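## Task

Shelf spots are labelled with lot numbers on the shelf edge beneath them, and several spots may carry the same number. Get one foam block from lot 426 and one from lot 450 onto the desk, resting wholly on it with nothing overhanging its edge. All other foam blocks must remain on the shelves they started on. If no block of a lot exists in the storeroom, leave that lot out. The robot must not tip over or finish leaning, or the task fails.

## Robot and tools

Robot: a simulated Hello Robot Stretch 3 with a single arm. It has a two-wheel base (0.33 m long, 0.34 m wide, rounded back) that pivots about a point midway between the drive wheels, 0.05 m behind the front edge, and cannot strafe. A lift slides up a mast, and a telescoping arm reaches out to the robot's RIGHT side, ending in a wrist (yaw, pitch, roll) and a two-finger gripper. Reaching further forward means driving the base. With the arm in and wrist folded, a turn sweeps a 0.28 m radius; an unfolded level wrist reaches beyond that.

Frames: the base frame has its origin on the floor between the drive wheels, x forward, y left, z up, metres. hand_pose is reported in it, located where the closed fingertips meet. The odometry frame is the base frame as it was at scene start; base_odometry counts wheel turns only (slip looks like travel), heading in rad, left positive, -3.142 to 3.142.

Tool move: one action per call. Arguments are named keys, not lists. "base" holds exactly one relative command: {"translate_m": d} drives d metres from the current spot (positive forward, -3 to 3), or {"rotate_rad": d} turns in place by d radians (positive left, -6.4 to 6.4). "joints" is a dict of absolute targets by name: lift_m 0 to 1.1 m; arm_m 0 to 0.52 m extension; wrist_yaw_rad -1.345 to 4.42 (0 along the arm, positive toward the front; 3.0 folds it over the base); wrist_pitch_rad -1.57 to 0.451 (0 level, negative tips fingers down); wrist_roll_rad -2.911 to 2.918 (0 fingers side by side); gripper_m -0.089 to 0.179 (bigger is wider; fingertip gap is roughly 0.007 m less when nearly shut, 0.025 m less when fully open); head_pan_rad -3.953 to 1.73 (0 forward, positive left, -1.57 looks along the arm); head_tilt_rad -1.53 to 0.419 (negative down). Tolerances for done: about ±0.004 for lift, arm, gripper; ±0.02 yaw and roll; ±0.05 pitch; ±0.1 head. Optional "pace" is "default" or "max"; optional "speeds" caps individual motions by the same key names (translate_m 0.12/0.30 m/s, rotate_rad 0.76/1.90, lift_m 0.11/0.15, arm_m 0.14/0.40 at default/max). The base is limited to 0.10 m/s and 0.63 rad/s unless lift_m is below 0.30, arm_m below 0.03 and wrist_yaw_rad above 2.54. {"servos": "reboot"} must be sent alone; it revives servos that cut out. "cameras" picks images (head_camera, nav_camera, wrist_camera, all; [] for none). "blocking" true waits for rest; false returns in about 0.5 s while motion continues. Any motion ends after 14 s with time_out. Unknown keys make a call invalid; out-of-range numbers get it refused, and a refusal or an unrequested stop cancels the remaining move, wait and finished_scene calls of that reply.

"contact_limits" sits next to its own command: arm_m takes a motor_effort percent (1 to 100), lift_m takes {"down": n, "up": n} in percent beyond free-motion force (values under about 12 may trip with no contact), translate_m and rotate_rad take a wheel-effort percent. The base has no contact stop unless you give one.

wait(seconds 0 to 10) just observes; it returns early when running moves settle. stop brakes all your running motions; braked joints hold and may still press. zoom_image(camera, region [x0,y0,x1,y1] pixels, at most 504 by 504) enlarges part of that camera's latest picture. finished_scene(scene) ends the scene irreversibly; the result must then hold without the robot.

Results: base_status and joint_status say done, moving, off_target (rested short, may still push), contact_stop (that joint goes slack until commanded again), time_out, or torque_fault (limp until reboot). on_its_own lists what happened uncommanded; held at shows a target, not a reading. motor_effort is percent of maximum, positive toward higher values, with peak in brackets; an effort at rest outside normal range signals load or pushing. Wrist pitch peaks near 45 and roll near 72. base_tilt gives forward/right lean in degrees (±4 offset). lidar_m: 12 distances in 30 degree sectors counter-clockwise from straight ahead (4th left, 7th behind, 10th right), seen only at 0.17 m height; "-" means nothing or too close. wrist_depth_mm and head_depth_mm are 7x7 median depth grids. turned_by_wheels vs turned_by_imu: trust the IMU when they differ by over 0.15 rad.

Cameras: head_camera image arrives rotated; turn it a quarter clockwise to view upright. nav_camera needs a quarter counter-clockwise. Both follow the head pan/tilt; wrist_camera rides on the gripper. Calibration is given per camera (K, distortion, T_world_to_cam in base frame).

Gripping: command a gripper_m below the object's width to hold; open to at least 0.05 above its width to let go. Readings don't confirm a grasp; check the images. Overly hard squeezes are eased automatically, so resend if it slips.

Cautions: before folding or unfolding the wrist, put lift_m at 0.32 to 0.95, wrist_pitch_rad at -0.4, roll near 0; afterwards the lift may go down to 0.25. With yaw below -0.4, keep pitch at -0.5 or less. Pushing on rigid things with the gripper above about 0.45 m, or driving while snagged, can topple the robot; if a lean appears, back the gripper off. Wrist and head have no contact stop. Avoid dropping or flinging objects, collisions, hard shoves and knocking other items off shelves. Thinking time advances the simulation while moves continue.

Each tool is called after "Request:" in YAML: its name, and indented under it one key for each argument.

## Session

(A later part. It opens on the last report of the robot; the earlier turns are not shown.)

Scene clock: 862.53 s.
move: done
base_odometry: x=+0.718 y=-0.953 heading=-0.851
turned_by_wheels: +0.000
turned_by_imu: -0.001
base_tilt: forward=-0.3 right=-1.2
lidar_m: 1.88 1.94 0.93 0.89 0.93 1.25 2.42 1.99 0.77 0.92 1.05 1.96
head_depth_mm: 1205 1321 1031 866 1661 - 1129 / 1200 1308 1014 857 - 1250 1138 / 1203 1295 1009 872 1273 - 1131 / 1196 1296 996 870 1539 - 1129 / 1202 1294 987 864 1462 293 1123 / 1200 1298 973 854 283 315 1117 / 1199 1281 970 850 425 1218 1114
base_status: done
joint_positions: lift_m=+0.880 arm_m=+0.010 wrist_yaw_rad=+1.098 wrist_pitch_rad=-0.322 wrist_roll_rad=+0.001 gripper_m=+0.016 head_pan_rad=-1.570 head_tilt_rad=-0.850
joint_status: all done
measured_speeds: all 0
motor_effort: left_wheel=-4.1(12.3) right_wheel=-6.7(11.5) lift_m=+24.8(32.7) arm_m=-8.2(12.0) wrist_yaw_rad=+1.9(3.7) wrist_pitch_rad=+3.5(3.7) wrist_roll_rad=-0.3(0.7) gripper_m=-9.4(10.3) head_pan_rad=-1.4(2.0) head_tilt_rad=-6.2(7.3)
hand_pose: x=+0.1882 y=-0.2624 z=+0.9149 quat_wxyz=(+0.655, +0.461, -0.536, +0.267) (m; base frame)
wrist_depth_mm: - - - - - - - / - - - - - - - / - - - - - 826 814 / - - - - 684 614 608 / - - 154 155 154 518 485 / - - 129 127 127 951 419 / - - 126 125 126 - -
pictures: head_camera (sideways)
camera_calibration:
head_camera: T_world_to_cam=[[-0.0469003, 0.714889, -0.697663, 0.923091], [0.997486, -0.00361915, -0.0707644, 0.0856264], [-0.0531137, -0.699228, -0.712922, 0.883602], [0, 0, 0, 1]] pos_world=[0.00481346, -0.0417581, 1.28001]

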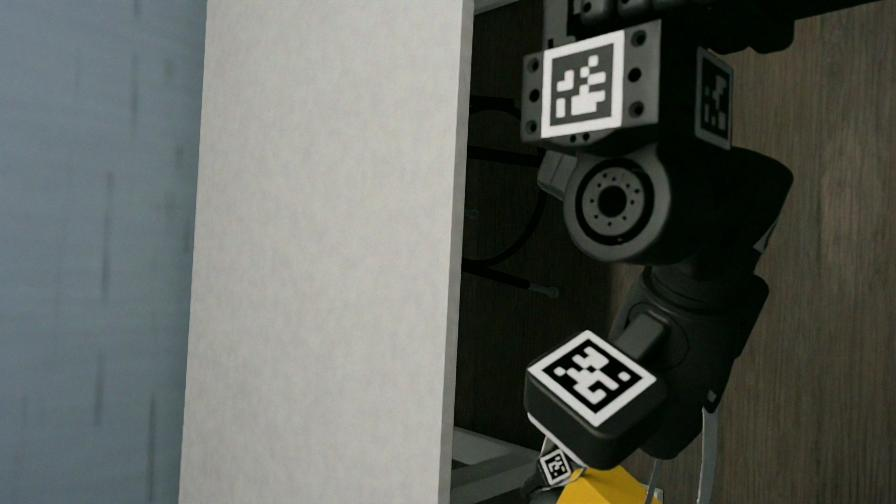

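Request:
move:
  joints: {"wrist_yaw_rad": 0.0}
  cameras: []

Request:
move:
  joints: {"arm_m": 0.395}
  contact_limits: {"arm_m": 36}
  cameras: []

Request:
move:
  joints: {"lift_m": 0.755}
  cameras: ["wrist_camera"]

Request:
move:
  joints: {"lift_m": 0.72}
  speeds: {"lift_m": 0.03}
  contact_limits: {"lift_m": {"down": 14}}
  cameras: ["wrist_camera", "head_camera"]

Scene clock: 886.60 s.
move: done
base_odometry: x=+0.718 y=-0.953 heading=-0.851
turned_by_wheels: +0.000
turned_by_imu: +0.000
base_tilt: forward=-0.3 right=-1.2
lidar_m: 1.88 1.94 0.94 0.90 0.93 1.26 2.42 1.98 0.77 0.92 1.05 1.95
head_depth_mm: 1202 1319 1027 861 1656 - 1104 / 1201 1305 1014 859 - - 1100 / 1202 1294 1005 811 318 - 1113 / 1203 1294 1000 502 317 1260 1108 / 1199 1295 986 838 1491 1278 1119 / 1205 1294 975 856 1484 1278 1117 / 1198 1285 969 848 1452 1269 1110
base_status: not commanded
joint_positions: lift_m=+0.880 arm_m=+0.010 wrist_yaw_rad=+0.003 wrist_pitch_rad=-0.322 wrist_roll_rad=+0.001 gripper_m=+0.016 head_pan_rad=-1.570 head_tilt_rad=-0.850
joint_status: all done
measured_speeds: all 0
motor_effort: left_wheel=-4.1(4.5) right_wheel=-6.9(7.6) lift_m=+24.7(25.5) arm_m=-6.7(8.1) wrist_yaw_rad=-3.6(8.0) wrist_pitch_rad=+3.5(3.6) wrist_roll_rad=-0.3(0.5) gripper_m=-9.1(10.0) head_pan_rad=-2.0(2.0) head_tilt_rad=-6.0(6.7)
hand_pose: x=-0.0208 y=-0.3905 z=+0.9149 quat_wxyz=(+0.698, +0.114, -0.698, -0.112) (m; base frame)
wrist_depth_mm: - - - - - - - / - - - - - - - / - 855 844 845 851 819 821 / 634 632 633 619 621 611 609 / 501 497 156 155 154 485 484 / - - 129 127 127 434 434 / - - 126 125 126 - -
pictures: none
No camera images: "cameras" was empty.

Scene clock: 890.63 s.
move: done
base_odometry: x=+0.718 y=-0.953 heading=-0.851
turned_by_wheels: +0.000
turned_by_imu: +0.000
base_tilt: forward=-0.4 right=-1.1
lidar_m: 1.88 1.95 0.93 0.89 0.93 1.25 2.42 1.98 0.77 0.92 1.05 1.95
head_depth_mm: 1205 1323 350 290 - 1307 1131 / 1200 477 369 828 1496 1310 1139 / 1207 492 908 874 1474 1296 1132 / 1199 775 926 871 1507 1291 1127 / 1200 1295 984 864 1499 1281 1125 / 1199 1294 976 856 1494 1278 1116 / 1201 1279 966 847 1444 1269 1111
base_status: not commanded
joint_positions: lift_m=+0.880 arm_m=+0.395 wrist_yaw_rad=+0.003 wrist_pitch_rad=-0.322 wrist_roll_rad=+0.001 gripper_m=+0.016 head_pan_rad=-1.570 head_tilt_rad=-0.850
joint_status: all done
measured_speeds: all 0
motor_effort: left_wheel=-4.4(4.7) right_wheel=-6.9(7.7) lift_m=+25.7(26.1) arm_m=+12.2(14.6) wrist_yaw_rad=-3.5(4.9) wrist_pitch_rad=+3.6(3.6) wrist_roll_rad=-0.3(0.6) gripper_m=-9.7(10.1) head_pan_rad=-1.7(2.6) head_tilt_rad=-5.4(6.6)
contact_limits: arm_m 36 (drawing in: default 31, maximum 55; extending or still: default 39, maximum 69)
hand_pose: x=-0.0208 y=-0.7755 z=+0.9149 quat_wxyz=(+0.698, +0.114, -0.698, -0.113) (m; base frame)
wrist_depth_mm: 734 721 721 708 701 694 693 / 789 769 769 766 758 738 726 / 834 817 802 805 812 784 788 / 627 624 619 620 618 606 606 / 499 491 156 156 154 483 481 / 414 414 129 127 127 389 402 / 353 109 131 126 126 325 341
pictures: none
No camera images: "cameras" was empty.

Scene clock: 892.60 s.
move: done
base_odometry: x=+0.718 y=-0.953 heading=-0.851
turned_by_wheels: +0.000
turned_by_imu: +0.000
base_tilt: forward=-0.4 right=-1.1
lidar_m: 1.88 1.94 0.93 0.90 0.93 1.26 2.42 1.98 0.77 0.92 1.05 1.95
head_depth_mm: 1201 1320 1026 864 1529 319 288 / 1201 1305 1015 457 376 325 1082 / 1202 1297 582 811 1454 1295 1131 / 1199 1300 684 845 1501 1286 1126 / 1198 1300 987 861 1495 1285 1125 / 1202 1292 972 854 1492 1275 1116 / 1201 1279 967 846 1447 1268 1113
base_status: not commanded
joint_positions: lift_m=+0.755 arm_m=+0.395 wrist_yaw_rad=+0.003 wrist_pitch_rad=-0.322 wrist_roll_rad=+0.001 gripper_m=+0.016 head_pan_rad=-1.570 head_tilt_rad=-0.850
joint_status: all done
measured_speeds: all 0
motor_effort: left_wheel=-4.7(4.7) right_wheel=-7.1(7.7) lift_m=+24.6(28.2) arm_m=+12.0(13.0) wrist_yaw_rad=-2.9(4.2) wrist_pitch_rad=+3.5(3.6) wrist_roll_rad=-0.4(0.5) gripper_m=-9.2(10.4) head_pan_rad=-2.1(2.4) head_tilt_rad=-6.2(6.7)
contact_limits: arm_m 36 (drawing in: default 31, maximum 55; extending or still: default 39, maximum 69)
hand_pose: x=-0.0208 y=-0.7755 z=+0.7899 quat_wxyz=(+0.698, +0.114, -0.698, -0.113) (m; base frame)
wrist_depth_mm: 726 727 717 705 698 694 690 / 764 763 742 737 734 736 724 / 503 501 493 491 484 480 476 / 370 368 366 360 359 356 353 / 291 291 154 155 153 284 282 / 241 240 129 127 127 228 234 / 206 109 192 125 128 190 201
pictures: wrist_camera
camera_calibration:
wrist_camera: T_world_to_cam=[[-0.998875, -0.0417392, -0.0225224, -0.0287379], [-0.00135971, 0.499881, -0.866093, 1.10426], [0.0474085, -0.865088, -0.499375, -0.109239], [0, 0, 0, 1]] pos_world=[-0.0220253, -0.647697, 0.901189]

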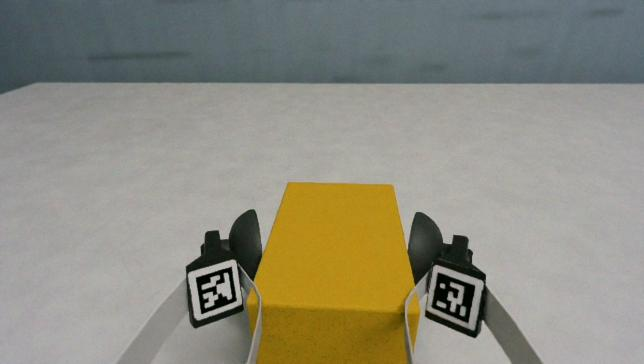

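Scene clock: 894.20 s.
move: done
base_odometry: x=+0.718 y=-0.953 heading=-0.851
turned_by_wheels: +0.000
turned_by_imu: +0.000
base_tilt: forward=-0.3 right=-1.2
lidar_m: 1.87 1.95 0.93 0.89 0.93 1.26 2.42 1.99 0.77 0.92 1.05 1.95
head_depth_mm: 1202 1321 1024 865 1536 1259 304 / 1202 1307 1015 806 408 354 314 / 1202 1292 652 618 1445 1301 1133 / 1203 1294 883 839 1505 1290 1129 / 1200 1295 988 862 1496 1287 1124 / 1199 1296 976 857 1487 1272 1116 / 1198 1287 966 848 1448 1269 1113
base_status: not commanded
joint_positions: lift_m=+0.720 arm_m=+0.395 wrist_yaw_rad=+0.003 wrist_pitch_rad=-0.322 wrist_roll_rad=+0.001 gripper_m=+0.016 head_pan_rad=-1.570 head_tilt_rad=-0.850
joint_status: all done
measured_speeds: all 0
motor_effort: left_wheel=-4.3(4.4) right_wheel=-7.5(7.7) lift_m=+23.7(26.8) arm_m=+11.5(12.4) wrist_yaw_rad=-3.3(5.0) wrist_pitch_rad=+3.6(3.7) wrist_roll_rad=-0.2(0.5) gripper_m=-9.6(10.2) head_pan_rad=-1.8(2.2) head_tilt_rad=-6.1(6.6)
contact_limits: arm_m 36 (drawing in: default 31, maximum 55; extending or still: default 39, maximum 69); lift_m down 14 (down: maximum 72; up: maximum 65)
hand_pose: x=-0.0208 y=-0.7755 z=+0.7549 quat_wxyz=(+0.698, +0.114, -0.698, -0.113) (m; base frame)
wrist_depth_mm: 729 720 713 707 706 699 696 / 634 631 616 604 602 589 578 / 405 401 396 395 386 386 381 / 296 294 293 292 288 285 284 / 234 234 156 155 154 228 227 / 194 199 129 127 127 183 189 / 165 119 154 125 129 153 162
pictures: head_camera (sideways), wrist_camera
camera_calibration:
head_camera: T_world_to_cam=[[-0.0469003, 0.714889, -0.697663, 0.923091], [0.997486, -0.00361915, -0.0707644, 0.0856264], [-0.0531137, -0.699229, -0.712922, 0.883602], [0, 0, 0, 1]] pos_world=[0.00481346, -0.0417581, 1.28001]
wrist_camera: T_world_to_cam=[[-0.998875, -0.0417392, -0.0225224, -0.0295262], [-0.00135967, 0.499881, -0.866093, 1.07394], [0.0474085, -0.865088, -0.499375, -0.126717], [0, 0, 0, 1]] pos_world=[-0.0220253, -0.647697, 0.86619]

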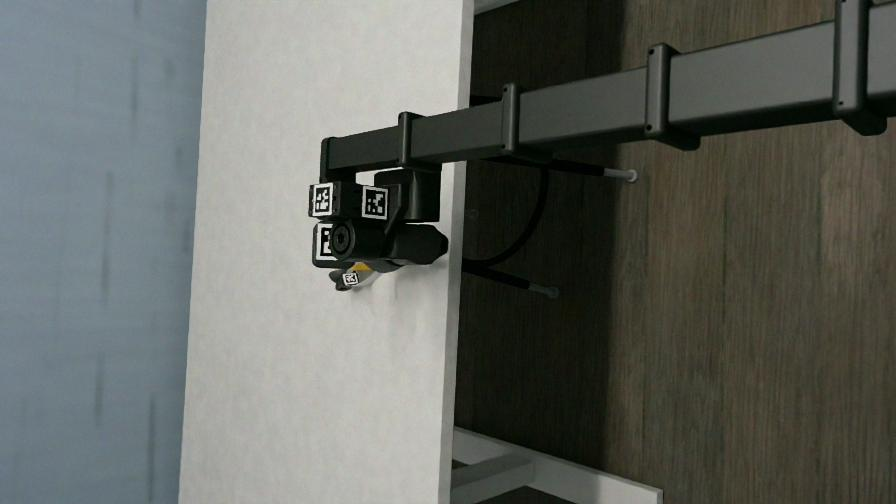

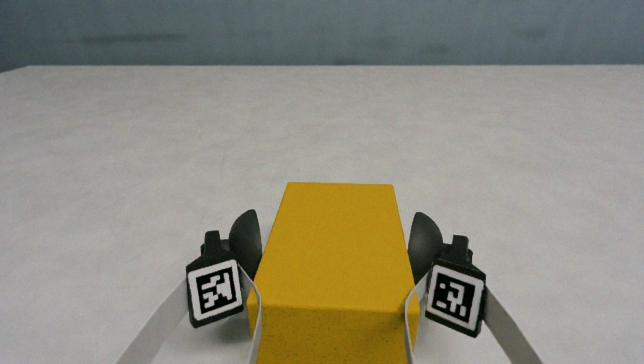

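Request:
move:
  joints: {"lift_m": 0.714}
  speeds: {"lift_m": 0.02}
  contact_limits: {"lift_m": {"down": 14}}
  cameras: []

Scene clock: 910.37 s.
move: done
base_odometry: x=+0.718 y=-0.953 heading=-0.851
turned_by_wheels: +0.000
turned_by_imu: +0.000
base_tilt: forward=-0.4 right=-1.2
lidar_m: 1.88 1.95 0.93 0.90 0.93 1.26 2.42 1.98 0.77 0.92 1.05 1.96
head_depth_mm: 1204 1322 1025 865 1541 1287 309 / 1203 1306 1018 807 415 360 319 / 1199 1299 1004 621 1441 1296 1136 / 1200 1298 887 838 1506 1285 1127 / 1197 1291 987 863 1497 1282 1125 / 1201 1294 974 854 1491 1276 1117 / 1199 1281 971 848 1443 1265 1111
base_status: not commanded
joint_positions: lift_m=+0.714 arm_m=+0.395 wrist_yaw_rad=+0.003 wrist_pitch_rad=-0.312 wrist_roll_rad=+0.001 gripper_m=+0.016 head_pan_rad=-1.570 head_tilt_rad=-0.850
joint_status: all done
measured_speeds: all 0
motor_effort: left_wheel=-3.9(4.4) right_wheel=-6.3(7.6) lift_m=+23.3(26.6) arm_m=+10.4(10.5) wrist_yaw_rad=-2.4(4.2) wrist_pitch_rad=+1.8(3.6) wrist_roll_rad=-0.1(0.6) gripper_m=-9.6(10.1) head_pan_rad=-2.1(2.5) head_tilt_rad=-5.4(6.2)
contact_limits: arm_m 36 (drawing in: default 31, maximum 55; extending or still: default 39, maximum 69); lift_m down 14 (down: maximum 72; up: maximum 65)
hand_pose: x=-0.0209 y=-0.7764 z=+0.7510 quat_wxyz=(+0.699, +0.111, -0.698, -0.109) (m; base frame)
wrist_depth_mm: 729 722 705 700 702 698 687 / 645 633 621 619 607 603 583 / 402 399 393 392 387 383 380 / 293 290 287 195 285 283 280 / 230 228 156 153 153 224 222 / 190 189 130 126 126 178 184 / 161 151 151 126 127 149 157
pictures: none
No camera images: "cameras" was empty.

Request:
move:
  joints: {"gripper_m": 0.15}
  cameras: []

Request:
move:
  joints: {"arm_m": 0.2}
  cameras: ["wrist_camera", "nav_camera"]

Scene clock: 916.20 s.
move: done
base_odometry: x=+0.718 y=-0.953 heading=-0.851
turned_by_wheels: +0.000
turned_by_imu: +0.000
base_tilt: forward=-0.4 right=-1.2
lidar_m: 1.88 1.95 0.93 0.90 0.92 1.26 2.43 1.99 0.77 0.92 1.05 1.95
head_depth_mm: 1204 1319 1027 864 1540 1287 310 / 1202 1300 1015 807 415 360 319 / 1199 1295 1007 621 1450 1295 1135 / 1196 1304 958 840 1500 1291 1132 / 1201 1296 988 861 1489 1284 1124 / 1202 1296 975 854 1485 1276 1113 / 1206 1283 966 849 1448 1267 1111
base_status: not commanded
joint_positions: lift_m=+0.714 arm_m=+0.395 wrist_yaw_rad=+0.003 wrist_pitch_rad=-0.313 wrist_roll_rad=+0.001 gripper_m=+0.150 head_pan_rad=-1.570 head_tilt_rad=-0.850
joint_status: all done
measured_speeds: all 0
motor_effort: left_wheel=-4.2(4.5) right_wheel=-6.9(7.6) lift_m=+27.4(28.3) arm_m=+8.4(9.8) wrist_yaw_rad=-3.4(4.1) wrist_pitch_rad=+1.8(2.0) wrist_roll_rad=-0.4(0.5) gripper_m=+1.2(82.0) head_pan_rad=-2.1(2.8) head_tilt_rad=-5.8(6.3)
contact_limits: arm_m 36 (drawing in: default 31, maximum 55; extending or still: default 39, maximum 69); lift_m down 14 (down: maximum 72; up: maximum 65)
hand_pose: x=-0.0209 y=-0.7764 z=+0.7510 quat_wxyz=(+0.699, +0.111, -0.698, -0.110) (m; base frame)
wrist_depth_mm: 728 725 716 695 700 685 690 / 638 629 621 604 603 593 584 / 402 394 392 386 383 382 378 / 292 290 286 192 282 282 280 / 229 219 226 152 206 214 221 / 188 124 186 125 134 137 177 / 113 151 155 127 149 153 111
pictures: none
No camera images: "cameras" was empty.

Scene clock: 918.87 s.
move: done
base_odometry: x=+0.718 y=-0.953 heading=-0.851
turned_by_wheels: +0.000
turned_by_imu: +0.000
base_tilt: forward=-0.4 right=-1.3
lidar_m: 1.88 1.94 0.93 0.89 0.92 1.26 2.42 1.99 0.77 0.92 1.05 1.95
head_depth_mm: 1201 1325 1028 864 1533 1284 310 / 1206 1310 1013 830 421 362 320 / 1205 1296 1006 803 481 1297 1132 / 1198 1292 966 815 514 1285 1126 / 1204 1294 990 859 1503 1285 1121 / 1204 1294 979 856 1490 1273 1118 / 1197 1279 965 849 1451 1274 1112
base_status: not commanded
joint_positions: lift_m=+0.714 arm_m=+0.200 wrist_yaw_rad=+0.003 wrist_pitch_rad=-0.313 wrist_roll_rad=+0.001 gripper_m=+0.150 head_pan_rad=-1.570 head_tilt_rad=-0.850
joint_status: all done
measured_speeds: all 0
motor_effort: left_wheel=-4.1(4.5) right_wheel=-7.1(7.6) lift_m=+28.0(28.0) arm_m=-11.2(13.9) wrist_yaw_rad=-3.8(4.4) wrist_pitch_rad=+2.0(2.1) wrist_roll_rad=-0.2(0.6) gripper_m=+0.8(1.2) head_pan_rad=-2.2(2.9) head_tilt_rad=-5.7(6.5)
contact_limits: lift_m down 14 (down: maximum 72; up: maximum 65)
hand_pose: x=-0.0209 y=-0.5813 z=+0.7508 quat_wxyz=(+0.699, +0.111, -0.698, -0.110) (m; base frame)
wrist_depth_mm: 934 922 902 900 884 895 863 / 642 625 622 609 600 596 582 / 404 394 391 304 384 383 378 / 292 291 288 286 285 282 280 / 231 228 227 226 224 215 222 / 204 124 201 198 194 138 184 / 963 868 1000 971 997 665 111
pictures: nav_camera (sideways), wrist_camera
camera_calibration:
nav_camera: T_world_to_cam=[[0.017675, -0.733512, 0.679446, -0.840724], [-0.999786, -0.020243, 0.00415452, 0.0508708], [0.0107066, -0.679375, -0.733713, 0.907909], [0, 0, 0, 1]] pos_world=[0.0559991, 0.00115875, 1.23716]
wrist_camera: T_world_to_cam=[[-0.998884, -0.0416939, -0.0221982, -0.0217831], [-0.00122474, 0.492655, -0.870224, 0.9723], [0.0472191, -0.869225, -0.492156, 0.0313951], [0, 0, 0, 1]] pos_world=[-0.0220504, -0.452627, 0.861086]

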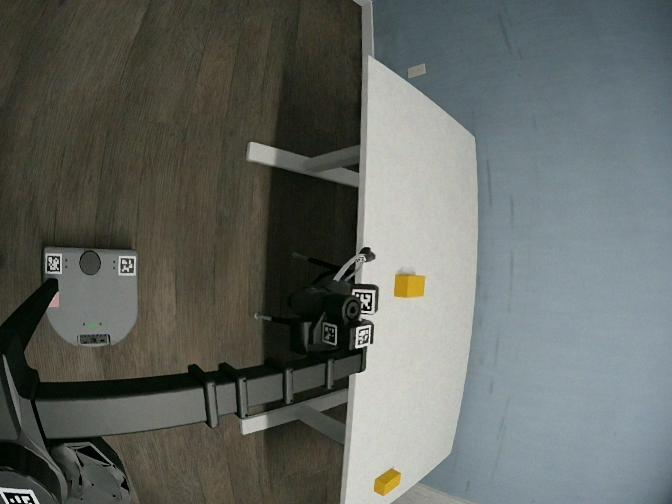

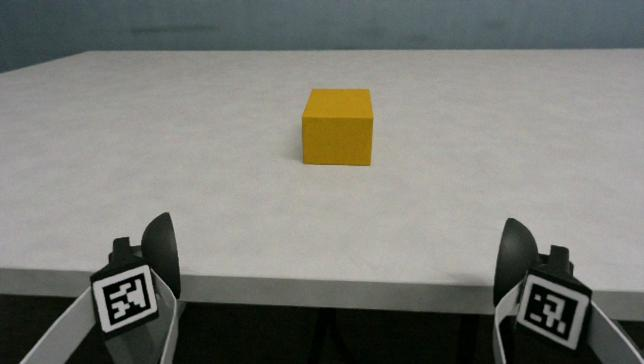

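Request:
move:
  joints: {"arm_m": 0.0}
  pace: "max"
  cameras: ["nav_camera"]

Scene clock: 930.93 s.
move: done
base_odometry: x=+0.718 y=-0.953 heading=-0.851
turned_by_wheels: +0.000
turned_by_imu: +0.000
base_tilt: forward=-0.3 right=-1.2
lidar_m: 1.88 1.94 0.93 0.90 0.93 1.26 2.42 1.98 0.77 0.92 1.05 1.96
head_depth_mm: 1202 1322 1028 865 1538 1314 304 / 1202 1307 1020 858 1533 1309 308 / 1199 1299 1005 874 1449 1270 319 / 1200 1299 962 870 1508 425 358 / 1200 1296 987 860 1503 1284 1121 / 1201 1293 978 855 1483 1282 1118 / 1203 1282 967 850 1446 1268 1110
base_status: not commanded
joint_positions: lift_m=+0.714 arm_m=+0.001 wrist_yaw_rad=+0.003 wrist_pitch_rad=-0.314 wrist_roll_rad=+0.001 gripper_m=+0.150 head_pan_rad=-1.570 head_tilt_rad=-0.850
joint_status: all done
measured_speeds: all 0
motor_effort: left_wheel=-4.5(4.5) right_wheel=-6.7(7.7) lift_m=+27.1(28.1) arm_m=-12.2(13.8) wrist_yaw_rad=-2.3(3.8) wrist_pitch_rad=+2.0(2.2) wrist_roll_rad=-0.3(0.8) gripper_m=+0.3(1.1) head_pan_rad=-2.6(3.0) head_tilt_rad=-5.7(6.2)
contact_limits: lift_m down 14 (down: maximum 72; up: maximum 65)
hand_pose: x=-0.0209 y=-0.3818 z=+0.7506 quat_wxyz=(+0.699, +0.112, -0.698, -0.110) (m; base frame)
wrist_depth_mm: - - - - - - - / 648 627 630 534 597 593 592 / 403 398 394 393 386 383 381 / - - - - 651 - - / - 159 - - - - - / - 124 - - - 125 861 / 952 126 993 995 999 985 111
pictures: nav_camera (sideways)
camera_calibration:
nav_camera: T_world_to_cam=[[0.0176749, -0.733512, 0.679446, -0.840724], [-0.999786, -0.0202428, 0.00415452, 0.0508708], [0.0107065, -0.679375, -0.733713, 0.907909], [0, 0, 0, 1]] pos_world=[0.0559991, 0.00115874, 1.23716]

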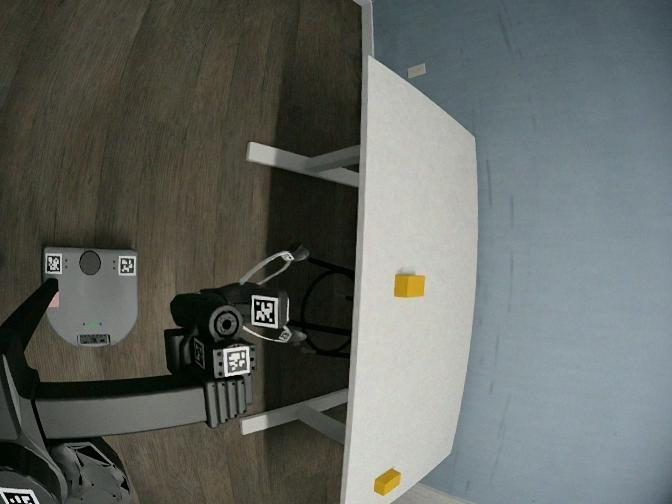

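Request:
finished_scene:
  scene: 3

The scene is finished: the task was done.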